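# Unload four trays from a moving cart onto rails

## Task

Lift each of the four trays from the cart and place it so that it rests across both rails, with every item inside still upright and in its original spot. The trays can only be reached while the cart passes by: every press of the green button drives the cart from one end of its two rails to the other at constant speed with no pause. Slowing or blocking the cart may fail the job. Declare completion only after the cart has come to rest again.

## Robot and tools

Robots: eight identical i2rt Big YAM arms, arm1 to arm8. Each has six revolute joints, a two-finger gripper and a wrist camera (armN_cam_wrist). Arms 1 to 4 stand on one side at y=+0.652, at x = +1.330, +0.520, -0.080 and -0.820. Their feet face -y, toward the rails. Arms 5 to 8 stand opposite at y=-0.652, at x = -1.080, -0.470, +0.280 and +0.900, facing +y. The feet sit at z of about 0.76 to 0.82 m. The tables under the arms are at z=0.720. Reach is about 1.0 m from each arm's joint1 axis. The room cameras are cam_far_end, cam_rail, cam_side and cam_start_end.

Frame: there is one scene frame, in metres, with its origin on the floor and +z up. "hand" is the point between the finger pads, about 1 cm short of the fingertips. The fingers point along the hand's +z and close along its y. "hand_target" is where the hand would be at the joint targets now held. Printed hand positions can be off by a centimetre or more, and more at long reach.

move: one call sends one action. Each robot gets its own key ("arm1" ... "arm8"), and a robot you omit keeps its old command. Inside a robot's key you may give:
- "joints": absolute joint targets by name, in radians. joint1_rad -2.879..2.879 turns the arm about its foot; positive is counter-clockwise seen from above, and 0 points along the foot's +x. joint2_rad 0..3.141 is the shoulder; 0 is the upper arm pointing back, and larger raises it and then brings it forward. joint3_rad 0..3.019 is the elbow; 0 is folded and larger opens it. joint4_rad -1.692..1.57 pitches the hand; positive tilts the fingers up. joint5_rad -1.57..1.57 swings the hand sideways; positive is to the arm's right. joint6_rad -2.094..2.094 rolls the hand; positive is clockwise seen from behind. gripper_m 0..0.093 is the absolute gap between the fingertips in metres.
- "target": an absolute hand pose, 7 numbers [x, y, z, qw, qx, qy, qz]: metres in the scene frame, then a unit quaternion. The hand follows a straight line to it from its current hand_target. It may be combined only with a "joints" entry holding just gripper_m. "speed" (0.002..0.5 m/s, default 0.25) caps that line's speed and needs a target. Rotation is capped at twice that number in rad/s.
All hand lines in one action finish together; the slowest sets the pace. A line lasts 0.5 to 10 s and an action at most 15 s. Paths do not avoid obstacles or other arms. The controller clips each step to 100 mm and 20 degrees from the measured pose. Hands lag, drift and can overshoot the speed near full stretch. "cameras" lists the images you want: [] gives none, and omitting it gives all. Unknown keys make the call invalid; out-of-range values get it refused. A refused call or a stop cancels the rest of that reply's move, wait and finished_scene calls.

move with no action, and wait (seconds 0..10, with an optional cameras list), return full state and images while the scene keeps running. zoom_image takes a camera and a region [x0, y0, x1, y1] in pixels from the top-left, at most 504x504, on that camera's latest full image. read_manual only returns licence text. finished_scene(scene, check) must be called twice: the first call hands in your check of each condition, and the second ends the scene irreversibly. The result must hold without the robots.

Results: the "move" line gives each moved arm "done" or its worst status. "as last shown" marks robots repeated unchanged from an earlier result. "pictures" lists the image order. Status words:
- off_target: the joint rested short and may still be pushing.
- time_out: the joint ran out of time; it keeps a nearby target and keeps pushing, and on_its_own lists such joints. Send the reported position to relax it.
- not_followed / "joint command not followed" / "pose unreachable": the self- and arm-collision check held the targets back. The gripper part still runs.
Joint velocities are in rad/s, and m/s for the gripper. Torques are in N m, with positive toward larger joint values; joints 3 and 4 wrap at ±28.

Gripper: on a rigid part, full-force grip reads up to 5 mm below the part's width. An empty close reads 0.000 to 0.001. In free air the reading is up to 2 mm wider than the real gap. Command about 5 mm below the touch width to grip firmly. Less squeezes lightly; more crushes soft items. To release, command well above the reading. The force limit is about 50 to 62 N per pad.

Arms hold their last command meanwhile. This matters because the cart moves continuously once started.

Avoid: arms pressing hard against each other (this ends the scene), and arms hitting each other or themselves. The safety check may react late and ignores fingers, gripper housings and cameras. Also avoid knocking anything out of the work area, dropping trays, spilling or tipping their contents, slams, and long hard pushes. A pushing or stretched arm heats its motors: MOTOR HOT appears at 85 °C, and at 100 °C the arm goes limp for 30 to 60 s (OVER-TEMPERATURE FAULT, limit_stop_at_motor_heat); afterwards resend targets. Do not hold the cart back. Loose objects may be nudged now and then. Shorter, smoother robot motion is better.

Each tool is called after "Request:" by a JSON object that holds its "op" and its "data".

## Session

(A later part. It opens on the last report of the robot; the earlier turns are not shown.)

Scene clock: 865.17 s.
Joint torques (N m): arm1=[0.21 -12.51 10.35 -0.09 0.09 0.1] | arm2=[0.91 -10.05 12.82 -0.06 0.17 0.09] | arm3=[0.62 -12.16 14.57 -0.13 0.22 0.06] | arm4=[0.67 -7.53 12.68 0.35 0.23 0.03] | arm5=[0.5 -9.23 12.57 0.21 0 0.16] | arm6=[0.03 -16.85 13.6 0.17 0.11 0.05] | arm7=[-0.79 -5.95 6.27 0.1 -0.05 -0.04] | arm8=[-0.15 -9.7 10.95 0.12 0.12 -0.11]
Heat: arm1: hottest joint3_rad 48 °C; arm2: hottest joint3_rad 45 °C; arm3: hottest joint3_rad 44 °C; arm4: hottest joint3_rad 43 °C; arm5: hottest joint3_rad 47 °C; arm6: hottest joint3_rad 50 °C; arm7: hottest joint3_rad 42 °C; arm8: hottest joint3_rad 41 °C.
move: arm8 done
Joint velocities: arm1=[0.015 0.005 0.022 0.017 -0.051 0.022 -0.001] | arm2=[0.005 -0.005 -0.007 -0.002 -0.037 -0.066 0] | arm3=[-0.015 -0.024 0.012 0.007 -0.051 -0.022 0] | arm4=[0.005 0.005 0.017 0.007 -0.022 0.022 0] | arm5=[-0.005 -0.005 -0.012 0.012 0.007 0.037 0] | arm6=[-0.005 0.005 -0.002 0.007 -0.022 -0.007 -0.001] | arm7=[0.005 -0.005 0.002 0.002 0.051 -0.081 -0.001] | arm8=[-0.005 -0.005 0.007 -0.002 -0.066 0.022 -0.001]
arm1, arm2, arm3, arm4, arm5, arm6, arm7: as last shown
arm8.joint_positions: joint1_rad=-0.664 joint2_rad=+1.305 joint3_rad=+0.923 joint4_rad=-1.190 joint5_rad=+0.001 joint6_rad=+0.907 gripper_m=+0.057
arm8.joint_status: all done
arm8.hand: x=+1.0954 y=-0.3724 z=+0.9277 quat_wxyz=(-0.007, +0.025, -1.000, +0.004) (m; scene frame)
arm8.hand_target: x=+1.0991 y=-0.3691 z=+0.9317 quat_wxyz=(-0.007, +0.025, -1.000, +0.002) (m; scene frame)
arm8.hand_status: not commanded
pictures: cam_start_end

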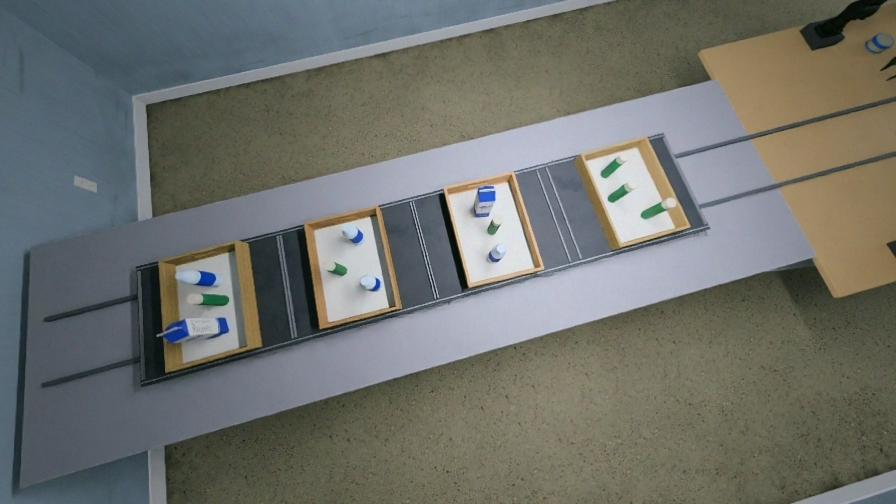

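Request:
{"op": "wait", "data": {"seconds": 0.10, "cameras": []}}

Request:
{"op": "move", "data": {"arm1": {"target": [1.148, 0.217, 0.904, 0.029, 1, -0.001, -0.011], "speed": 0.15}, "arm2": {"target": [0.436, 0.203, 0.901, 0.028, 1, -0.002, -0.006], "speed": 0.15}, "arm3": {"target": [-0.244, 0.205, 0.896, 0.016, 1, -0.006, -0.012], "speed": 0.15}, "arm4": {"target": [-0.913, 0.217, 0.893, 0.013, 1, -0.003, -0.006], "speed": 0.15}, "arm5": {"target": [-0.902, -0.213, 0.896, 0.006, 0.007, 1, 0.016], "speed": 0.15}, "arm6": {"target": [-0.230, -0.220, 0.906, 0.016, -0.002, 1, 0.025], "speed": 0.15}, "arm7": {"target": [0.443, -0.219, 0.903, 0.012, 0.000, 1, 0.021], "speed": 0.15}, "arm8": {"target": [1.160, -0.220, 0.900, 0.010, 0.000, 1, 0.020], "speed": 0.15}, "cameras": []}}

Request:
{"op": "move", "data": {"arm1": {"target": [1.148, 0.217, 0.904, 0.029, 1, -0.001, -0.011], "speed": 0.08, "joints": {"gripper_m": 0.057}}, "arm2": {"target": [0.436, 0.203, 0.901, 0.028, 1, -0.002, -0.006], "speed": 0.08, "joints": {"gripper_m": 0.057}}, "arm3": {"target": [-0.244, 0.205, 0.896, 0.016, 1, -0.006, -0.012], "speed": 0.08, "joints": {"gripper_m": 0.057}}, "arm4": {"target": [-0.913, 0.217, 0.893, 0.013, 1, -0.003, -0.006], "speed": 0.08, "joints": {"gripper_m": 0.057}}, "arm5": {"target": [-0.902, -0.213, 0.896, 0.006, 0.007, 1, 0.016], "speed": 0.08, "joints": {"gripper_m": 0.057}}, "arm6": {"target": [-0.230, -0.220, 0.906, 0.016, -0.002, 1, 0.025], "speed": 0.08, "joints": {"gripper_m": 0.057}}, "arm7": {"target": [0.443, -0.219, 0.903, 0.012, 0.000, 1, 0.021], "speed": 0.08, "joints": {"gripper_m": 0.057}}, "arm8": {"target": [1.160, -0.220, 0.900, 0.010, 0.000, 1, 0.020], "speed": 0.08, "joints": {"gripper_m": 0.057}}, "cameras": ["cam_side"]}}

Scene clock: 872.97 s.
Joint torques (N m): arm1=[0.85 -13.04 10.41 0.03 0.09 0.05] | arm2=[1.38 -9.76 12.92 -0.13 0.2 0.07] | arm3=[0.56 -12.16 14.58 -0.13 0.22 0.06] | arm4=[0.67 -7.53 12.7 0.29 0.23 0.05] | arm5=[0.67 -9.29 12.55 0.28 0 0.11] | arm6=[0.03 -16.91 13.59 0.17 0.1 0.05] | arm7=[-0.85 -6.07 6.27 0.09 -0.06 -0.03] | arm8=[-0.09 -9.76 10.91 0.08 0.11 -0.09]
Heat: arm1: hottest joint3_rad 48 °C; arm2: hottest joint3_rad 45 °C; arm3: hottest joint3_rad 44 °C; arm4: hottest joint3_rad 43 °C; arm5: hottest joint3_rad 47 °C; arm6: hottest joint3_rad 49 °C; arm7: hottest joint3_rad 41 °C; arm8: hottest joint3_rad 41 °C.
Joint velocities: arm1=[-0.005 -0.005 0.022 0.012 -0.022 -0.051 0] | arm2=[0.005 -0.005 0.002 0.012 -0.022 -0.037 -0.001] | arm3=[-0.005 -0.015 -0.012 0.002 0.037 -0.066 0.001] | arm4=[-0.005 -0.015 0.002 -0.002 -0.007 0.022 0] | arm5=[0.005 -0.015 -0.007 -0.017 -0.007 -0.022 0] | arm6=[0.005 0.005 -0.007 -0.007 -0.007 -0.037 -0.001] | arm7=[-0.005 -0.005 0.002 -0.012 -0.139 0.081 -0.001] | arm8=[-0.015 0.005 -0.007 0.002 0.007 -0.037 0.001]
arm1.joint_positions: joint1_rad=-0.399 joint2_rad=+1.619 joint3_rad=+1.162 joint4_rad=-1.117 joint5_rad=+0.006 joint6_rad=+1.173 gripper_m=+0.057
arm1.joint_status: not commanded
arm1.hand: x=+1.1507 y=+0.2405 z=+0.8855 quat_wxyz=(-0.005, -1.000, +0.004, +0.001) (m; scene frame)
arm1.hand_target: x=+1.1480 y=+0.2177 z=+0.9037 quat_wxyz=(-0.029, -1.000, +0.001, +0.011) (m; scene frame)
arm1.hand_status: not commanded
arm2.joint_positions: joint1_rad=-0.233 joint2_rad=+1.618 joint3_rad=+1.077 joint4_rad=-1.012 joint5_rad=+0.003 joint6_rad=+1.383 gripper_m=+0.057
arm2.joint_status: not commanded
arm2.hand: x=+0.4363 y=+0.2206 z=+0.8858 quat_wxyz=(-0.009, -1.000, +0.001, +0.001) (m; scene frame)
arm2.hand_target: x=+0.4356 y=+0.2021 z=+0.9013 quat_wxyz=(-0.028, -1.000, +0.001, +0.006) (m; scene frame)
arm2.hand_status: not commanded
arm3.joint_positions: joint1_rad=-0.296 joint2_rad=+1.608 joint3_rad=+1.221 joint4_rad=-1.155 joint5_rad=+0.027 joint6_rad=+1.238 gripper_m=+0.057
arm3.joint_status: not commanded
arm3.hand: x=-0.2410 y=+0.2158 z=+0.8907 quat_wxyz=(-0.011, -1.000, +0.003, +0.009) (m; scene frame)
arm3.hand_target: x=-0.2443 y=+0.2007 z=+0.8970 quat_wxyz=(-0.016, -1.000, +0.006, +0.012) (m; scene frame)
arm3.hand_status: not commanded
arm4.joint_positions: joint1_rad=-0.205 joint2_rad=+1.527 joint3_rad=+1.139 joint4_rad=-1.174 joint5_rad=+0.009 joint6_rad=+1.364 gripper_m=+0.057
arm4.joint_status: not commanded
arm4.hand: x=-0.9134 y=+0.2341 z=+0.8884 quat_wxyz=(-0.005, -1.000, +0.003, +0.003) (m; scene frame)
arm4.hand_target: x=-0.9134 y=+0.2175 z=+0.8932 quat_wxyz=(-0.013, -1.000, +0.003, +0.006) (m; scene frame)
arm4.hand_status: not commanded
arm5.joint_positions: joint1_rad=-0.434 joint2_rad=+1.635 joint3_rad=+1.149 joint4_rad=-1.073 joint5_rad=+0.000 joint6_rad=+1.189 gripper_m=+0.057
arm5.joint_status: not commanded
arm5.hand: x=-0.9062 y=-0.2320 z=+0.8886 quat_wxyz=(-0.003, -0.005, -1.000, -0.006) (m; scene frame)
arm5.hand_target: x=-0.9021 y=-0.2137 z=+0.8966 quat_wxyz=(-0.006, -0.007, -1.000, -0.016) (m; scene frame)
arm5.hand_status: not commanded
arm6.joint_positions: joint1_rad=-0.538 joint2_rad=+1.630 joint3_rad=+1.290 joint4_rad=-1.210 joint5_rad=+0.017 joint6_rad=+1.065 gripper_m=+0.057
arm6.joint_status: not commanded
arm6.hand: x=-0.2341 y=-0.2363 z=+0.8886 quat_wxyz=(-0.004, +0.000, -1.000, -0.007) (m; scene frame)
arm6.hand_target: x=-0.2302 y=-0.2182 z=+0.9066 quat_wxyz=(-0.016, +0.002, -1.000, -0.026) (m; scene frame)
arm6.hand_status: not commanded
arm7.joint_positions: joint1_rad=-0.407 joint2_rad=+1.129 joint3_rad=+0.929 joint4_rad=-1.345 joint5_rad=+0.002 joint6_rad=+1.165 gripper_m=+0.057
arm7.joint_status: not commanded
arm7.hand: x=+0.3958 y=-0.3732 z=+0.9354 quat_wxyz=(-0.006, +0.007, -1.000, -0.011) (m; scene frame)
arm7.hand_target: x=+0.3958 y=-0.3783 z=+0.9292 quat_wxyz=(+0.000, +0.008, -1.000, +0.001) (m; scene frame)
arm7.hand_status: not commanded
arm8.joint_positions: joint1_rad=-0.664 joint2_rad=+1.305 joint3_rad=+0.923 joint4_rad=-1.190 joint5_rad=+0.001 joint6_rad=+0.907 gripper_m=+0.057
arm8.joint_status: all done
arm8.hand: x=+1.0954 y=-0.3724 z=+0.9277 quat_wxyz=(-0.007, +0.025, -1.000, +0.004) (m; scene frame)
arm8.hand_target: x=+1.0991 y=-0.3691 z=+0.9317 quat_wxyz=(-0.007, +0.025, -1.000, +0.002) (m; scene frame)
arm8.hand_status: not commanded
wait: 0.10 s; at rest from the start
pictures: none
No camera images: "cameras" was empty.

Scene clock: 874.67 s.
Joint torques (N m): arm1=[0.21 -13.27 10.65 0.06 0.01 0.07] | arm2=[0.73 -10.17 12.3 -0.05 0.19 0.11] | arm3=[0.44 -12.92 13.19 0.02 0.22 0.04] | arm4=[0.85 -7.47 12.7 0.4 0.25 0.05] | arm5=[0.73 -8.88 12.45 0.4 -0.01 0.1] | arm6=[-0.15 -17.49 12.93 0.25 0.11 0.02] | arm7=[0.62 -11.81 10.55 0.75 0.21 0.2] | arm8=[0.79 -16.5 13.48 0.64 0.07 0.02]
Heat: arm1: hottest joint3_rad 48 °C; arm2: hottest joint3_rad 45 °C; arm3: hottest joint3_rad 44 °C; arm4: hottest joint3_rad 43 °C; arm5: hottest joint3_rad 47 °C; arm6: hottest joint3_rad 49 °C; arm7: hottest joint3_rad 41 °C; arm8: hottest joint3_rad 42 °C.
move: arm1 off_target; arm2 off_target; arm3 off_target; arm4 off_target; arm5 off_target; arm6 off_target; arm7 off_target; arm8 off_target
Joint velocities: arm1=[-0.015 -0.015 -0.012 0.002 0.051 -0.037 -0.001] | arm2=[0.005 -0.005 0.012 0.012 0.022 0.022 0] | arm3=[-0.005 -0.005 -0.002 0.002 -0.007 -0.007 0.002] | arm4=[-0.005 0.015 -0.007 -0.007 0.037 -0.051 0] | arm5=[-0.015 -0.024 -0.017 0.012 0.081 0.007 0] | arm6=[-0.005 -0.005 -0.002 0.002 -0.037 0.022 -0.001] | arm7=[-0.015 -0.015 -0.022 -0.012 -0.022 -0.066 -0.001] | arm8=[-0.005 0.005 0.017 -0.007 0.051 -0.066 0]
arm1.joint_positions: joint1_rad=-0.399 joint2_rad=+1.619 joint3_rad=+1.162 joint4_rad=-1.117 joint5_rad=+0.006 joint6_rad=+1.173 gripper_m=+0.057
arm1.joint_status: not commanded
arm1.hand: x=+1.1507 y=+0.2405 z=+0.8855 quat_wxyz=(-0.005, -1.000, +0.004, +0.001) (m; scene frame)
arm1.hand_target: x=+1.1483 y=+0.2178 z=+0.9039 quat_wxyz=(-0.029, -1.000, +0.001, +0.011) (m; scene frame)
arm1.hand_status: off_target (0.030 m and 3.0 deg from the pose sent, 0.030 m and 3.0 deg at the start)
arm2.joint_positions: joint1_rad=-0.233 joint2_rad=+1.618 joint3_rad=+1.077 joint4_rad=-1.012 joint5_rad=+0.003 joint6_rad=+1.384 gripper_m=+0.057
arm2.joint_status: not commanded
arm2.hand: x=+0.4363 y=+0.2206 z=+0.8858 quat_wxyz=(-0.009, -1.000, +0.001, +0.001) (m; scene frame)
arm2.hand_target: x=+0.4360 y=+0.2038 z=+0.9013 quat_wxyz=(-0.028, -1.000, +0.002, +0.006) (m; scene frame)
arm2.hand_status: off_target (0.023 m and 2.2 deg from the pose sent, 0.023 m and 2.2 deg at the start)
arm3.joint_positions: joint1_rad=-0.296 joint2_rad=+1.608 joint3_rad=+1.221 joint4_rad=-1.155 joint5_rad=+0.027 joint6_rad=+1.238 gripper_m=+0.057
arm3.joint_status: not commanded
arm3.hand: x=-0.2410 y=+0.2158 z=+0.8907 quat_wxyz=(-0.011, -1.000, +0.003, +0.009) (m; scene frame)
arm3.hand_target: x=-0.2439 y=+0.2054 z=+0.8962 quat_wxyz=(-0.016, -1.000, +0.006, +0.012) (m; scene frame)
arm3.hand_status: off_target (0.012 m and 0.7 deg from the pose sent, 0.012 m and 0.7 deg at the start)
arm4.joint_positions: joint1_rad=-0.205 joint2_rad=+1.527 joint3_rad=+1.139 joint4_rad=-1.174 joint5_rad=+0.009 joint6_rad=+1.365 gripper_m=+0.057
arm4.joint_status: not commanded
arm4.hand: x=-0.9133 y=+0.2341 z=+0.8884 quat_wxyz=(-0.005, -1.000, +0.004, +0.003) (m; scene frame)
arm4.hand_target: x=-0.9128 y=+0.2175 z=+0.8931 quat_wxyz=(-0.013, -1.000, +0.003, +0.006) (m; scene frame)
arm4.hand_status: off_target (0.018 m and 0.9 deg from the pose sent, 0.018 m and 0.9 deg at the start)
arm5.joint_positions: joint1_rad=-0.434 joint2_rad=+1.635 joint3_rad=+1.149 joint4_rad=-1.073 joint5_rad=+0.000 joint6_rad=+1.190 gripper_m=+0.057
arm5.joint_status: not commanded
arm5.hand: x=-0.9062 y=-0.2320 z=+0.8886 quat_wxyz=(-0.003, -0.005, -1.000, -0.006) (m; scene frame)
arm5.hand_target: x=-0.9023 y=-0.2137 z=+0.8963 quat_wxyz=(-0.006, -0.007, -1.000, -0.016) (m; scene frame)
arm5.hand_status: off_target (0.021 m and 1.3 deg from the pose sent, 0.021 m and 1.3 deg at the start)
arm6.joint_positions: joint1_rad=-0.538 joint2_rad=+1.630 joint3_rad=+1.290 joint4_rad=-1.210 joint5_rad=+0.017 joint6_rad=+1.065 gripper_m=+0.057
arm6.joint_status: not commanded
arm6.hand: x=-0.2341 y=-0.2363 z=+0.8886 quat_wxyz=(-0.004, +0.000, -1.000, -0.007) (m; scene frame)
arm6.hand_target: x=-0.2304 y=-0.2209 z=+0.9062 quat_wxyz=(-0.016, +0.002, -1.000, -0.025) (m; scene frame)
arm6.hand_status: off_target (0.024 m and 2.5 deg from the pose sent, 0.024 m and 2.5 deg at the start)
arm7.joint_positions: joint1_rad=-0.377 joint2_rad=+1.544 joint3_rad=+1.198 joint4_rad=-1.228 joint5_rad=+0.002 joint6_rad=+1.207 gripper_m=+0.057
arm7.joint_status: not commanded
arm7.hand: x=+0.4356 y=-0.2422 z=+0.8907 quat_wxyz=(-0.001, +0.001, -1.000, +0.002) (m; scene frame)
arm7.hand_target: x=+0.4407 y=-0.2197 z=+0.9062 quat_wxyz=(-0.011, +0.000, -1.000, -0.022) (m; scene frame)
arm7.hand_status: off_target (0.027 m and 3.0 deg from the pose sent, 0.164 m and 1.6 deg at the start)
arm8.joint_positions: joint1_rad=-0.613 joint2_rad=+1.699 joint3_rad=+1.248 joint4_rad=-1.117 joint5_rad=-0.015 joint6_rad=+1.013 gripper_m=+0.057
arm8.joint_status: not commanded
arm8.hand: x=+1.1539 y=-0.2427 z=+0.8880 quat_wxyz=(-0.002, -0.002, -1.000, -0.003) (m; scene frame)
arm8.hand_target: x=+1.1587 y=-0.2212 z=+0.8975 quat_wxyz=(-0.011, +0.000, -1.000, -0.020) (m; scene frame)
arm8.hand_status: off_target (0.026 m and 2.2 deg from the pose sent, 0.168 m and 4.0 deg at the start)
pictures: none
No camera images: "cameras" was empty.

Scene clock: 875.63 s.
Joint torques (N m): arm1=[0.44 -13.8 10.7 0.17 0.06 0.06] | arm2=[1.08 -10.46 12.51 0.05 0.21 0.1] | arm3=[0.44 -12.92 13.19 0.03 0.22 0.03] | arm4=[0.79 -7.36 12.71 0.42 0.24 0.06] | arm5=[0.56 -9.29 12.55 0.46 0.01 0.15] | arm6=[-0.21 -17.49 12.93 0.27 0.12 0.02] | arm7=[0.32 -11.58 10.33 0.99 0.21 0.16] | arm8=[0.85 -16.26 13.98 0.38 0.04 0.02]
Heat: arm1: hottest joint3_rad 48 °C; arm2: hottest joint3_rad 45 °C; arm3: hottest joint3_rad 44 °C; arm4: hottest joint3_rad 43 °C; arm5: hottest joint3_rad 47 °C; arm6: hottest joint3_rad 49 °C; arm7: hottest joint3_rad 41 °C; arm8: hottest joint3_rad 42 °C.
move: arm1 off_target; arm2 off_target; arm3 off_target; arm4 off_target; arm5 off_target; arm6 off_target; arm7 off_target; arm8 off_target
Joint velocities: arm1=[-0.005 -0.024 -0.002 -0.022 -0.007 0.022 0] | arm2=[-0.015 -0.005 0.002 -0.007 -0.037 0.051 -0.001] | arm3=[-0.024 -0.015 -0.002 -0.022 0.007 -0.051 0] | arm4=[0.005 -0.005 -0.017 -0.017 0.066 -0.022 0] | arm5=[-0.015 0.005 0.002 -0.007 -0.007 -0.037 0] | arm6=[-0.005 0.005 -0.007 0.007 -0.022 -0.007 0] | arm7=[0.015 -0.015 -0.002 0.007 -0.022 0.037 0.001] | arm8=[-0.015 -0.005 -0.012 0.002 -0.007 -0.051 -0.001]
arm1.joint_positions: joint1_rad=-0.399 joint2_rad=+1.619 joint3_rad=+1.162 joint4_rad=-1.117 joint5_rad=+0.006 joint6_rad=+1.173 gripper_m=+0.057
arm1.joint_status: all done
arm1.hand: x=+1.1507 y=+0.2405 z=+0.8855 quat_wxyz=(-0.005, -1.000, +0.004, +0.001) (m; scene frame)
arm1.hand_target: x=+1.1483 y=+0.2178 z=+0.9039 quat_wxyz=(-0.029, -1.000, +0.001, +0.011) (m; scene frame)
arm1.hand_status: off_target (0.030 m and 3.0 deg from the pose sent, 0.030 m and 3.0 deg at the start)
arm2.joint_positions: joint1_rad=-0.233 joint2_rad=+1.618 joint3_rad=+1.077 joint4_rad=-1.012 joint5_rad=+0.003 joint6_rad=+1.384 gripper_m=+0.057
arm2.joint_status: all done
arm2.hand: x=+0.4363 y=+0.2206 z=+0.8858 quat_wxyz=(-0.009, -1.000, +0.001, +0.001) (m; scene frame)
arm2.hand_target: x=+0.4360 y=+0.2038 z=+0.9013 quat_wxyz=(-0.028, -1.000, +0.002, +0.006) (m; scene frame)
arm2.hand_status: off_target (0.023 m and 2.2 deg from the pose sent, 0.023 m and 2.2 deg at the start)
arm3.joint_positions: joint1_rad=-0.296 joint2_rad=+1.608 joint3_rad=+1.221 joint4_rad=-1.155 joint5_rad=+0.028 joint6_rad=+1.238 gripper_m=+0.057
arm3.joint_status: all done
arm3.hand: x=-0.2411 y=+0.2158 z=+0.8907 quat_wxyz=(-0.011, -1.000, +0.003, +0.009) (m; scene frame)
arm3.hand_target: x=-0.2440 y=+0.2054 z=+0.8962 quat_wxyz=(-0.016, -1.000, +0.006, +0.012) (m; scene frame)
arm3.hand_status: off_target (0.012 m and 0.7 deg from the pose sent, 0.012 m and 0.7 deg at the start)
arm4.joint_positions: joint1_rad=-0.205 joint2_rad=+1.527 joint3_rad=+1.139 joint4_rad=-1.174 joint5_rad=+0.009 joint6_rad=+1.365 gripper_m=+0.057
arm4.joint_status: all done
arm4.hand: x=-0.9133 y=+0.2341 z=+0.8884 quat_wxyz=(-0.005, -1.000, +0.004, +0.003) (m; scene frame)
arm4.hand_target: x=-0.9130 y=+0.2175 z=+0.8931 quat_wxyz=(-0.013, -1.000, +0.003, +0.006) (m; scene frame)
arm4.hand_status: off_target (0.018 m and 0.9 deg from the pose sent, 0.018 m and 0.9 deg at the start)
arm5.joint_positions: joint1_rad=-0.434 joint2_rad=+1.635 joint3_rad=+1.149 joint4_rad=-1.073 joint5_rad=+0.000 joint6_rad=+1.190 gripper_m=+0.057
arm5.joint_status: all done
arm5.hand: x=-0.9062 y=-0.2320 z=+0.8886 quat_wxyz=(-0.003, -0.005, -1.000, -0.006) (m; scene frame)
arm5.hand_target: x=-0.9023 y=-0.2137 z=+0.8963 quat_wxyz=(-0.006, -0.007, -1.000, -0.016) (m; scene frame)
arm5.hand_status: off_target (0.021 m and 1.3 deg from the pose sent, 0.021 m and 1.3 deg at the start)
arm6.joint_positions: joint1_rad=-0.538 joint2_rad=+1.630 joint3_rad=+1.290 joint4_rad=-1.210 joint5_rad=+0.017 joint6_rad=+1.065 gripper_m=+0.057
arm6.joint_status: all done
arm6.hand: x=-0.2341 y=-0.2363 z=+0.8886 quat_wxyz=(-0.004, +0.000, -1.000, -0.007) (m; scene frame)
arm6.hand_target: x=-0.2304 y=-0.2209 z=+0.9062 quat_wxyz=(-0.016, +0.002, -1.000, -0.025) (m; scene frame)
arm6.hand_status: off_target (0.024 m and 2.5 deg from the pose sent, 0.024 m and 2.5 deg at the start)
arm7.joint_positions: joint1_rad=-0.377 joint2_rad=+1.544 joint3_rad=+1.198 joint4_rad=-1.228 joint5_rad=+0.003 joint6_rad=+1.207 gripper_m=+0.057
arm7.joint_status: all done
arm7.hand: x=+0.4356 y=-0.2423 z=+0.8907 quat_wxyz=(-0.001, +0.001, -1.000, +0.002) (m; scene frame)
arm7.hand_target: x=+0.4422 y=-0.2200 z=+0.9038 quat_wxyz=(-0.012, +0.000, -1.000, -0.021) (m; scene frame)
arm7.hand_status: off_target (0.027 m and 3.0 deg from the pose sent, 0.027 m and 3.0 deg at the start)
arm8.joint_positions: joint1_rad=-0.613 joint2_rad=+1.699 joint3_rad=+1.248 joint4_rad=-1.117 joint5_rad=-0.017 joint6_rad=+1.013 gripper_m=+0.057
arm8.joint_status: all done
arm8.hand: x=+1.1537 y=-0.2426 z=+0.8880 quat_wxyz=(-0.001, -0.002, -1.000, -0.003) (m; scene frame)
arm8.hand_target: x=+1.1595 y=-0.2206 z=+0.8998 quat_wxyz=(-0.010, +0.000, -1.000, -0.020) (m; scene frame)
arm8.hand_status: off_target (0.026 m and 2.2 deg from the pose sent, 0.026 m and 2.2 deg at the start)
pictures: cam_side

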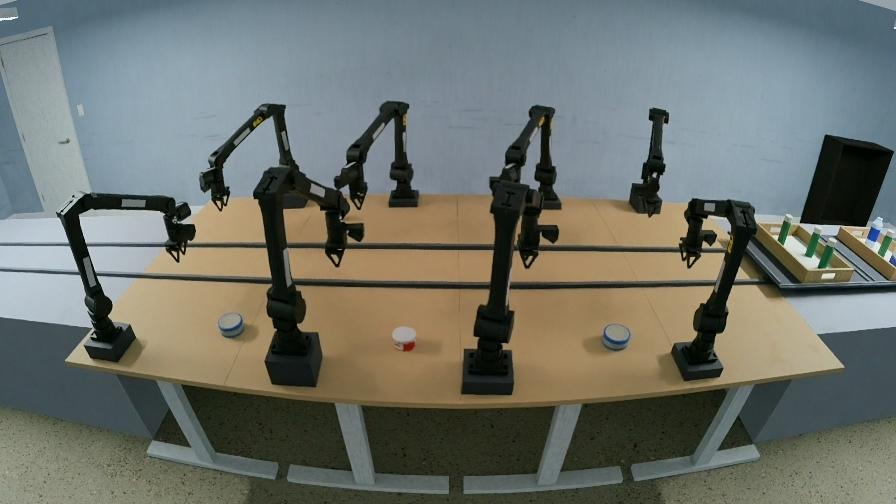

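Request:
{"op": "wait", "data": {"seconds": 0.10, "cameras": []}}

Request:
{"op": "move", "data": {"arm1": {"target": [1.148, 0.217, 0.904, 0.029, 1, -0.001, -0.011], "speed": 0.15}, "arm2": {"target": [0.436, 0.203, 0.901, 0.028, 1, -0.002, -0.006], "speed": 0.15}, "arm3": {"target": [-0.244, 0.205, 0.896, 0.016, 1, -0.006, -0.012], "speed": 0.15}, "arm4": {"target": [-0.913, 0.217, 0.893, 0.013, 1, -0.003, -0.006], "speed": 0.15}, "arm5": {"target": [-0.902, -0.213, 0.896, 0.006, 0.007, 1, 0.016], "speed": 0.15}, "arm6": {"target": [-0.230, -0.220, 0.906, 0.016, -0.002, 1, 0.025], "speed": 0.15}, "arm7": {"target": [0.443, -0.219, 0.903, 0.012, 0.000, 1, 0.021], "speed": 0.15}, "arm8": {"target": [1.160, -0.220, 0.900, 0.010, 0.000, 1, 0.020], "speed": 0.15}, "cameras": []}}

Request:
{"op": "move", "data": {"arm1": {"target": [1.148, 0.217, 0.904, 0.029, 1, -0.001, -0.011], "speed": 0.08, "joints": {"gripper_m": 0.057}}, "arm2": {"target": [0.436, 0.203, 0.901, 0.028, 1, -0.002, -0.006], "speed": 0.08, "joints": {"gripper_m": 0.057}}, "arm3": {"target": [-0.244, 0.205, 0.896, 0.016, 1, -0.006, -0.012], "speed": 0.08, "joints": {"gripper_m": 0.057}}, "arm4": {"target": [-0.913, 0.217, 0.893, 0.013, 1, -0.003, -0.006], "speed": 0.08, "joints": {"gripper_m": 0.057}}, "arm5": {"target": [-0.902, -0.213, 0.896, 0.006, 0.007, 1, 0.016], "speed": 0.08, "joints": {"gripper_m": 0.057}}, "arm6": {"target": [-0.230, -0.220, 0.906, 0.016, -0.002, 1, 0.025], "speed": 0.08, "joints": {"gripper_m": 0.057}}, "arm7": {"target": [0.443, -0.219, 0.903, 0.012, 0.000, 1, 0.021], "speed": 0.08, "joints": {"gripper_m": 0.057}}, "arm8": {"target": [1.160, -0.220, 0.900, 0.010, 0.000, 1, 0.020], "speed": 0.08, "joints": {"gripper_m": 0.057}}, "cameras": ["arm4_cam_wrist", "arm5_cam_wrist"]}}

Scene clock: 889.80 s.
Joint torques (N m): arm1=[0.21 -12.92 10.56 0.13 0.02 0.03] | arm2=[0.91 -10.52 12.48 0.02 0.18 0.06] | arm3=[0.38 -12.92 13.19 0.02 0.22 0.04] | arm4=[0.91 -7.47 12.64 0.34 0.24 0.06] | arm5=[0.56 -8.88 12.52 0.44 0 0.11] | arm6=[-0.15 -17.44 12.92 0.25 0.12 0.03] | arm7=[0.26 -11.63 10.36 1.01 0.21 0.16] | arm8=[1.03 -16.38 13.98 0.34 0.05 0.01]
Heat: arm1: hottest joint3_rad 48 °C; arm2: hottest joint3_rad 46 °C; arm3: hottest joint3_rad 44 °C; arm4: hottest joint3_rad 43 °C; arm5: hottest joint3_rad 47 °C; arm6: hottest joint3_rad 49 °C; arm7: hottest joint3_rad 41 °C; arm8: hottest joint3_rad 44 °C.
Joint velocities: arm1=[0.005 -0.024 0.012 -0.017 0.051 0.022 -0.001] | arm2=[0.005 -0.005 -0.012 0.002 0.007 0.022 0] | arm3=[-0.005 0.005 -0.007 0.032 -0.051 0.081 0] | arm4=[0.015 -0.015 0.007 0.002 -0.007 0.022 0] | arm5=[-0.005 -0.015 -0.017 0.002 -0.007 -0.037 -0.001] | arm6=[-0.005 -0.015 0.002 0.007 -0.051 -0.007 0.001] | arm7=[-0.005 -0.005 -0.017 -0.002 -0.022 -0.007 0] | arm8=[0.005 0.005 -0.007 0.007 0.022 -0.051 0.001]
arm1.joint_positions: joint1_rad=-0.399 joint2_rad=+1.619 joint3_rad=+1.162 joint4_rad=-1.117 joint5_rad=+0.006 joint6_rad=+1.174 gripper_m=+0.057
arm1.joint_status: all done
arm1.hand: x=+1.1507 y=+0.2405 z=+0.8855 quat_wxyz=(-0.005, -1.000, +0.004, +0.001) (m; scene frame)
arm1.hand_target: x=+1.1483 y=+0.2178 z=+0.9039 quat_wxyz=(-0.029, -1.000, +0.001, +0.011) (m; scene frame)
arm1.hand_status: off_target (0.030 m and 3.0 deg from the pose sent, 0.030 m and 3.0 deg at the start)
arm2.joint_positions: joint1_rad=-0.233 joint2_rad=+1.618 joint3_rad=+1.077 joint4_rad=-1.012 joint5_rad=+0.003 joint6_rad=+1.384 gripper_m=+0.057
arm2.joint_status: all done
arm2.hand: x=+0.4363 y=+0.2206 z=+0.8858 quat_wxyz=(-0.009, -1.000, +0.001, +0.001) (m; scene frame)
arm2.hand_target: x=+0.4360 y=+0.2038 z=+0.9013 quat_wxyz=(-0.028, -1.000, +0.002, +0.006) (m; scene frame)
arm2.hand_status: off_target (0.023 m and 2.2 deg from the pose sent, 0.023 m and 2.2 deg at the start)
arm3.joint_positions: joint1_rad=-0.296 joint2_rad=+1.608 joint3_rad=+1.221 joint4_rad=-1.155 joint5_rad=+0.028 joint6_rad=+1.238 gripper_m=+0.057
arm3.joint_status: all done
arm3.hand: x=-0.2411 y=+0.2158 z=+0.8907 quat_wxyz=(-0.011, -1.000, +0.003, +0.009) (m; scene frame)
arm3.hand_target: x=-0.2440 y=+0.2054 z=+0.8962 quat_wxyz=(-0.016, -1.000, +0.006, +0.012) (m; scene frame)
arm3.hand_status: off_target (0.012 m and 0.7 deg from the pose sent, 0.012 m and 0.7 deg at the start)
arm4.joint_positions: joint1_rad=-0.205 joint2_rad=+1.527 joint3_rad=+1.139 joint4_rad=-1.174 joint5_rad=+0.009 joint6_rad=+1.365 gripper_m=+0.057
arm4.joint_status: all done
arm4.hand: x=-0.9133 y=+0.2341 z=+0.8884 quat_wxyz=(-0.005, -1.000, +0.004, +0.003) (m; scene frame)
arm4.hand_target: x=-0.9130 y=+0.2175 z=+0.8931 quat_wxyz=(-0.013, -1.000, +0.003, +0.006) (m; scene frame)
arm4.hand_status: off_target (0.018 m and 0.9 deg from the pose sent, 0.018 m and 0.9 deg at the start)
arm5.joint_positions: joint1_rad=-0.434 joint2_rad=+1.635 joint3_rad=+1.149 joint4_rad=-1.073 joint5_rad=+0.000 joint6_rad=+1.190 gripper_m=+0.057
arm5.joint_status: all done
arm5.hand: x=-0.9062 y=-0.2320 z=+0.8886 quat_wxyz=(-0.003, -0.005, -1.000, -0.006) (m; scene frame)
arm5.hand_target: x=-0.9023 y=-0.2137 z=+0.8963 quat_wxyz=(-0.006, -0.007, -1.000, -0.016) (m; scene frame)
arm5.hand_status: off_target (0.021 m and 1.3 deg from the pose sent, 0.021 m and 1.3 deg at the start)
arm6.joint_positions: joint1_rad=-0.538 joint2_rad=+1.630 joint3_rad=+1.290 joint4_rad=-1.210 joint5_rad=+0.017 joint6_rad=+1.065 gripper_m=+0.057
arm6.joint_status: all done
arm6.hand: x=-0.2341 y=-0.2363 z=+0.8886 quat_wxyz=(-0.004, +0.000, -1.000, -0.007) (m; scene frame)
arm6.hand_target: x=-0.2304 y=-0.2209 z=+0.9062 quat_wxyz=(-0.016, +0.002, -1.000, -0.025) (m; scene frame)
arm6.hand_status: off_target (0.024 m and 2.5 deg from the pose sent, 0.024 m and 2.5 deg at the start)
arm7.joint_positions: joint1_rad=-0.377 joint2_rad=+1.544 joint3_rad=+1.198 joint4_rad=-1.228 joint5_rad=+0.003 joint6_rad=+1.207 gripper_m=+0.057
arm7.joint_status: all done
arm7.hand: x=+0.4357 y=-0.2423 z=+0.8907 quat_wxyz=(-0.001, +0.001, -1.000, +0.003) (m; scene frame)
arm7.hand_target: x=+0.4423 y=-0.2200 z=+0.9038 quat_wxyz=(-0.012, +0.000, -1.000, -0.021) (m; scene frame)
arm7.hand_status: off_target (0.027 m and 3.0 deg from the pose sent, 0.027 m and 3.0 deg at the start)
arm8.joint_positions: joint1_rad=-0.613 joint2_rad=+1.699 joint3_rad=+1.248 joint4_rad=-1.117 joint5_rad=-0.017 joint6_rad=+1.013 gripper_m=+0.057
arm8.joint_status: all done
arm8.hand: x=+1.1537 y=-0.2426 z=+0.8880 quat_wxyz=(-0.001, -0.002, -1.000, -0.003) (m; scene frame)
arm8.hand_target: x=+1.1595 y=-0.2206 z=+0.8998 quat_wxyz=(-0.010, +0.000, -1.000, -0.020) (m; scene frame)
arm8.hand_status: off_target (0.026 m and 2.2 deg from the pose sent, 0.026 m and 2.2 deg at the start)
wait: 0.10 s; at rest from the start
pictures: none
No camera images: "cameras" was empty.

Scene clock: 890.77 s.
Joint torques (N m): arm1=[0.15 -13.45 10.43 0.08 0.07 0.07] | arm2=[0.97 -10.4 12.4 0.08 0.22 0.06] | arm3=[0.38 -12.92 13.19 0.02 0.21 0.03] | arm4=[0.85 -7.65 12.68 0.31 0.25 0.05] | arm5=[0.79 -9.35 12.41 0.35 0.02 0.15] | arm6=[-0.15 -17.38 12.92 0.27 0.12 0.03] | arm7=[0.26 -11.58 10.37 1.01 0.2 0.15] | arm8=[0.91 -16.32 13.97 0.39 0.07 0]
Heat: arm1: hottest joint3_rad 48 °C; arm2: hottest joint3_rad 46 °C; arm3: hottest joint3_rad 44 °C; arm4: hottest joint3_rad 43 °C; arm5: hottest joint3_rad 47 °C; arm6: hottest joint3_rad 49 °C; arm7: hottest joint3_rad 41 °C; arm8: hottest joint3_rad 44 °C.
move: arm1 off_target; arm2 off_target; arm3 off_target; arm4 off_target; arm5 off_target; arm6 off_target; arm7 off_target; arm8 off_target
Joint velocities: arm1=[0.005 -0.005 -0.007 0.007 0.022 -0.095 0] | arm2=[0.005 -0.005 -0.012 0.017 -0.022 -0.051 0] | arm3=[-0.005 -0.005 -0.002 0.012 -0.007 -0.022 0] | arm4=[-0.005 -0.005 -0.002 -0.007 -0.022 -0.022 0] | arm5=[-0.024 0.005 0.002 -0.017 0.051 -0.007 0] | arm6=[0.005 -0.005 -0.012 -0.002 -0.066 0.007 0.001] | arm7=[-0.005 0.005 -0.002 -0.007 -0.037 -0.051 0] | arm8=[0.005 0.015 -0.002 -0.022 -0.022 0.022 0]
arm1.joint_positions: joint1_rad=-0.399 joint2_rad=+1.619 joint3_rad=+1.162 joint4_rad=-1.117 joint5_rad=+0.006 joint6_rad=+1.174 gripper_m=+0.057
arm1.joint_status: not commanded
arm1.hand: x=+1.1507 y=+0.2405 z=+0.8855 quat_wxyz=(-0.005, -1.000, +0.004, +0.001) (m; scene frame)
arm1.hand_target: x=+1.1483 y=+0.2178 z=+0.9039 quat_wxyz=(-0.029, -1.000, +0.001, +0.011) (m; scene frame)
arm1.hand_status: off_target (0.030 m and 3.0 deg from the pose sent, 0.030 m and 3.0 deg at the start)
arm2.joint_positions: joint1_rad=-0.233 joint2_rad=+1.618 joint3_rad=+1.077 joint4_rad=-1.012 joint5_rad=+0.003 joint6_rad=+1.384 gripper_m=+0.057
arm2.joint_status: not commanded
arm2.hand: x=+0.4363 y=+0.2206 z=+0.8858 quat_wxyz=(-0.009, -1.000, +0.001, +0.001) (m; scene frame)
arm2.hand_target: x=+0.4360 y=+0.2038 z=+0.9013 quat_wxyz=(-0.028, -1.000, +0.002, +0.006) (m; scene frame)
arm2.hand_status: off_target (0.023 m and 2.2 deg from the pose sent, 0.023 m and 2.2 deg at the start)
arm3.joint_positions: joint1_rad=-0.296 joint2_rad=+1.608 joint3_rad=+1.221 joint4_rad=-1.155 joint5_rad=+0.028 joint6_rad=+1.238 gripper_m=+0.057
arm3.joint_status: not commanded
arm3.hand: x=-0.2411 y=+0.2158 z=+0.8907 quat_wxyz=(-0.011, -1.000, +0.003, +0.009) (m; scene frame)
arm3.hand_target: x=-0.2440 y=+0.2054 z=+0.8962 quat_wxyz=(-0.016, -1.000, +0.006, +0.012) (m; scene frame)
arm3.hand_status: off_target (0.012 m and 0.7 deg from the pose sent, 0.012 m and 0.7 deg at the start)
arm4.joint_positions: joint1_rad=-0.205 joint2_rad=+1.527 joint3_rad=+1.139 joint4_rad=-1.174 joint5_rad=+0.009 joint6_rad=+1.365 gripper_m=+0.057
arm4.joint_status: not commanded
arm4.hand: x=-0.9133 y=+0.2341 z=+0.8884 quat_wxyz=(-0.005, -1.000, +0.004, +0.003) (m; scene frame)
arm4.hand_target: x=-0.9130 y=+0.2175 z=+0.8931 quat_wxyz=(-0.013, -1.000, +0.003, +0.006) (m; scene frame)
arm4.hand_status: off_target (0.018 m and 0.9 deg from the pose sent, 0.018 m and 0.9 deg at the start)
arm5.joint_positions: joint1_rad=-0.434 joint2_rad=+1.635 joint3_rad=+1.149 joint4_rad=-1.073 joint5_rad=+0.000 joint6_rad=+1.190 gripper_m=+0.057
arm5.joint_status: not commanded
arm5.hand: x=-0.9062 y=-0.2320 z=+0.8886 quat_wxyz=(-0.003, -0.005, -1.000, -0.006) (m; scene frame)
arm5.hand_target: x=-0.9023 y=-0.2137 z=+0.8963 quat_wxyz=(-0.006, -0.007, -1.000, -0.016) (m; scene frame)
arm5.hand_status: off_target (0.021 m and 1.3 deg from the pose sent, 0.021 m and 1.3 deg at the start)
arm6.joint_positions: joint1_rad=-0.538 joint2_rad=+1.630 joint3_rad=+1.290 joint4_rad=-1.210 joint5_rad=+0.017 joint6_rad=+1.065 gripper_m=+0.057
arm6.joint_status: not commanded
arm6.hand: x=-0.2341 y=-0.2363 z=+0.8886 quat_wxyz=(-0.004, +0.000, -1.000, -0.007) (m; scene frame)
arm6.hand_target: x=-0.2304 y=-0.2209 z=+0.9062 quat_wxyz=(-0.016, +0.002, -1.000, -0.025) (m; scene frame)
arm6.hand_status: off_target (0.024 m and 2.5 deg from the pose sent, 0.024 m and 2.5 deg at the start)
arm7.joint_positions: joint1_rad=-0.377 joint2_rad=+1.544 joint3_rad=+1.198 joint4_rad=-1.228 joint5_rad=+0.003 joint6_rad=+1.207 gripper_m=+0.057
arm7.joint_status: not commanded
arm7.hand: x=+0.4357 y=-0.2423 z=+0.8907 quat_wxyz=(-0.001, +0.001, -1.000, +0.003) (m; scene frame)
arm7.hand_target: x=+0.4423 y=-0.2200 z=+0.9037 quat_wxyz=(-0.012, +0.000, -1.000, -0.021) (m; scene frame)
arm7.hand_status: off_target (0.027 m and 3.0 deg from the pose sent, 0.027 m and 3.0 deg at the start)
arm8.joint_positions: joint1_rad=-0.613 joint2_rad=+1.699 joint3_rad=+1.248 joint4_rad=-1.117 joint5_rad=-0.017 joint6_rad=+1.013 gripper_m=+0.057
arm8.joint_status: not commanded
arm8.hand: x=+1.1537 y=-0.2425 z=+0.8880 quat_wxyz=(-0.001, -0.002, -1.000, -0.003) (m; scene frame)
arm8.hand_target: x=+1.1594 y=-0.2206 z=+0.8998 quat_wxyz=(-0.010, +0.000, -1.000, -0.020) (m; scene frame)
arm8.hand_status: off_target (0.026 m and 2.2 deg from the pose sent, 0.026 m and 2.2 deg at the start)
pictures: none
No camera images: "cameras" was empty.

Scene clock: 891.73 s.
Joint torques (N m): arm1=[-0.26 -12.63 10.56 -0.06 0.02 0.09] | arm2=[1.26 -10.7 12.33 0.02 0.18 0.11] | arm3=[0.38 -12.92 13.19 0.02 0.22 0.03] | arm4=[0.91 -7.59 12.66 0.38 0.24 0.04] | arm5=[0.73 -9.93 12.44 0.21 -0.01 0.1] | arm6=[-0.21 -17.44 12.93 0.28 0.12 0.03] | arm7=[0.26 -11.63 10.33 0.99 0.2 0.16] | arm8=[0.79 -16.56 13.91 0.39 0.08 0.02]
Heat: arm1: hottest joint3_rad 48 °C; arm2: hottest joint3_rad 46 °C; arm3: hottest joint3_rad 44 °C; arm4: hottest joint3_rad 43 °C; arm5: hottest joint3_rad 47 °C; arm6: hottest joint3_rad 49 °C; arm7: hottest joint3_rad 41 °C; arm8: hottest joint3_rad 44 °C.
move: arm1 off_target; arm2 off_target; arm3 off_target; arm4 off_target; arm5 off_target; arm6 off_target; arm7 off_target; arm8 off_target
Joint velocities: arm1=[-0.005 -0.005 -0.002 -0.012 0.037 -0.066 0.001] | arm2=[-0.005 0.005 0.002 -0.007 -0.007 -0.022 0] | arm3=[0.005 -0.005 0.012 -0.012 -0.022 0.037 0] | arm4=[-0.015 0.015 0.007 -0.007 -0.037 0.007 -0.001] | arm5=[-0.024 -0.005 0.002 -0.012 -0.007 0.037 0] | arm6=[0.005 -0.005 0.002 -0.007 -0.007 -0.037 0.001] | arm7=[0.005 0.005 0.007 0.002 -0.037 0.022 0] | arm8=[0.005 -0.005 0.002 -0.002 0.022 -0.037 -0.001]
arm1.joint_positions: joint1_rad=-0.399 joint2_rad=+1.619 joint3_rad=+1.162 joint4_rad=-1.117 joint5_rad=+0.006 joint6_rad=+1.174 gripper_m=+0.057
arm1.joint_status: all done
arm1.hand: x=+1.1507 y=+0.2405 z=+0.8855 quat_wxyz=(-0.005, -1.000, +0.004, +0.001) (m; scene frame)
arm1.hand_target: x=+1.1483 y=+0.2178 z=+0.9039 quat_wxyz=(-0.029, -1.000, +0.001, +0.011) (m; scene frame)
arm1.hand_status: off_target (0.030 m and 3.0 deg from the pose sent, 0.030 m and 3.0 deg at the start)
arm2.joint_positions: joint1_rad=-0.233 joint2_rad=+1.618 joint3_rad=+1.077 joint4_rad=-1.012 joint5_rad=+0.003 joint6_rad=+1.384 gripper_m=+0.057
arm2.joint_status: all done
arm2.hand: x=+0.4363 y=+0.2206 z=+0.8858 quat_wxyz=(-0.009, -1.000, +0.001, +0.001) (m; scene frame)
arm2.hand_target: x=+0.4360 y=+0.2038 z=+0.9013 quat_wxyz=(-0.028, -1.000, +0.002, +0.006) (m; scene frame)
arm2.hand_status: off_target (0.023 m and 2.2 deg from the pose sent, 0.023 m and 2.2 deg at the start)
arm3.joint_positions: joint1_rad=-0.296 joint2_rad=+1.608 joint3_rad=+1.221 joint4_rad=-1.155 joint5_rad=+0.028 joint6_rad=+1.238 gripper_m=+0.057
arm3.joint_status: all done
arm3.hand: x=-0.2411 y=+0.2158 z=+0.8907 quat_wxyz=(-0.011, -1.000, +0.003, +0.009) (m; scene frame)
arm3.hand_target: x=-0.2440 y=+0.2054 z=+0.8962 quat_wxyz=(-0.016, -1.000, +0.006, +0.012) (m; scene frame)
arm3.hand_status: off_target (0.012 m and 0.7 deg from the pose sent, 0.012 m and 0.7 deg at the start)
arm4.joint_positions: joint1_rad=-0.205 joint2_rad=+1.527 joint3_rad=+1.139 joint4_rad=-1.174 joint5_rad=+0.009 joint6_rad=+1.365 gripper_m=+0.057
arm4.joint_status: all done
arm4.hand: x=-0.9133 y=+0.2341 z=+0.8884 quat_wxyz=(-0.005, -1.000, +0.004, +0.003) (m; scene frame)
arm4.hand_target: x=-0.9130 y=+0.2175 z=+0.8931 quat_wxyz=(-0.013, -1.000, +0.003, +0.006) (m; scene frame)
arm4.hand_status: off_target (0.018 m and 0.9 deg from the pose sent, 0.018 m and 0.9 deg at the start)
arm5.joint_positions: joint1_rad=-0.434 joint2_rad=+1.635 joint3_rad=+1.149 joint4_rad=-1.073 joint5_rad=+0.000 joint6_rad=+1.190 gripper_m=+0.057
arm5.joint_status: all done
arm5.hand: x=-0.9062 y=-0.2320 z=+0.8886 quat_wxyz=(-0.003, -0.005, -1.000, -0.006) (m; scene frame)
arm5.hand_target: x=-0.9023 y=-0.2137 z=+0.8963 quat_wxyz=(-0.006, -0.007, -1.000, -0.016) (m; scene frame)
arm5.hand_status: off_target (0.021 m and 1.3 deg from the pose sent, 0.021 m and 1.3 deg at the start)
arm6.joint_positions: joint1_rad=-0.538 joint2_rad=+1.630 joint3_rad=+1.290 joint4_rad=-1.210 joint5_rad=+0.017 joint6_rad=+1.065 gripper_m=+0.057
arm6.joint_status: all done
arm6.hand: x=-0.2341 y=-0.2363 z=+0.8886 quat_wxyz=(-0.004, +0.000, -1.000, -0.007) (m; scene frame)
arm6.hand_target: x=-0.2304 y=-0.2209 z=+0.9062 quat_wxyz=(-0.016, +0.002, -1.000, -0.025) (m; scene frame)
arm6.hand_status: off_target (0.024 m and 2.5 deg from the pose sent, 0.024 m and 2.5 deg at the start)
arm7.joint_positions: joint1_rad=-0.377 joint2_rad=+1.544 joint3_rad=+1.198 joint4_rad=-1.228 joint5_rad=+0.003 joint6_rad=+1.207 gripper_m=+0.057
arm7.joint_status: all done
arm7.hand: x=+0.4357 y=-0.2423 z=+0.8907 quat_wxyz=(-0.001, +0.001, -1.000, +0.003) (m; scene frame)
arm7.hand_target: x=+0.4423 y=-0.2200 z=+0.9037 quat_wxyz=(-0.012, +0.000, -1.000, -0.021) (m; scene frame)
arm7.hand_status: off_target (0.027 m and 3.0 deg from the pose sent, 0.027 m and 3.0 deg at the start)
arm8.joint_positions: joint1_rad=-0.613 joint2_rad=+1.699 joint3_rad=+1.248 joint4_rad=-1.117 joint5_rad=-0.017 joint6_rad=+1.013 gripper_m=+0.057
arm8.joint_status: all done
arm8.hand: x=+1.1537 y=-0.2425 z=+0.8880 quat_wxyz=(-0.001, -0.002, -1.000, -0.003) (m; scene frame)
arm8.hand_target: x=+1.1595 y=-0.2206 z=+0.8998 quat_wxyz=(-0.010, +0.000, -1.000, -0.020) (m; scene frame)
arm8.hand_status: off_target (0.026 m and 2.2 deg from the pose sent, 0.026 m and 2.2 deg at the start)
pictures: arm4_cam_wrist, arm5_cam_wrist
camera_calibration:
arm4_cam_wrist: T_world_to_cam=[[0.00902416, 0.999918, 0.00908093, -0.235255], [0.845672, -0.0124777, 0.533557, 0.311205], [0.533627, 0.00286458, -0.845715, 1.35673], [0, 0, 0, 1]] pos_world=[-0.985041, 0.235232, 0.983496]
arm5_cam_wrist: T_world_to_cam=[[-0.00831382, -0.99978, -0.0192784, -0.222271], [-0.809036, -0.00460552, 0.587741, -1.2523], [-0.587701, 0.0204833, -0.808819, 0.314834], [0, 0, 0, 1]] pos_world=[-0.829975, -0.234439, 0.986387]

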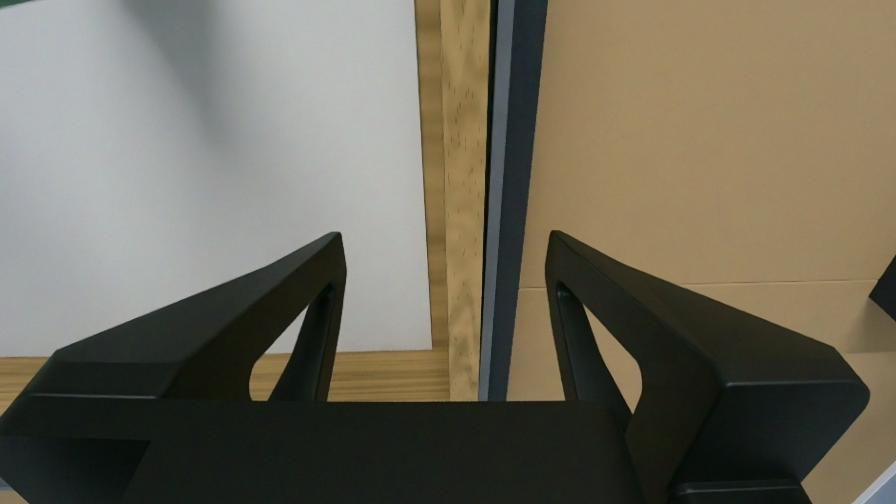

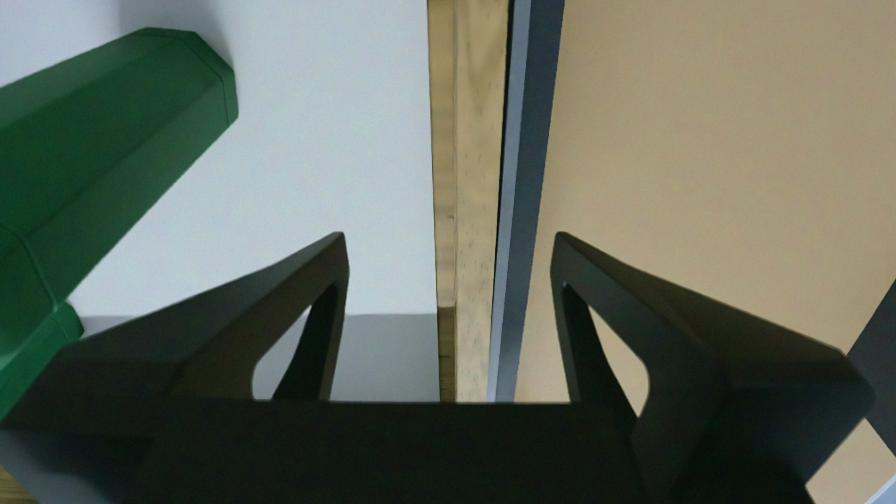

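Request:
{"op": "zoom_image", "data": {"camera": "arm4_cam_wrist", "region": [300, 150, 600, 400]}}

Scaled by 1.680 from the camera's 896x504 image, which has a finer 1280x720 frame.

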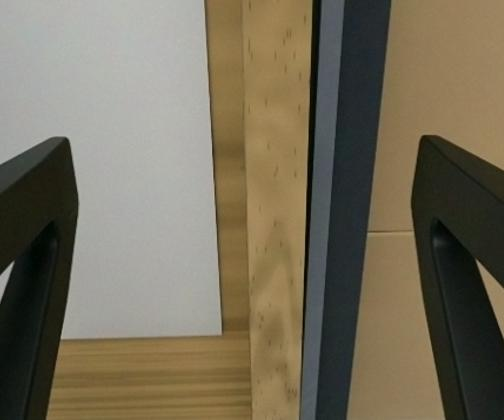

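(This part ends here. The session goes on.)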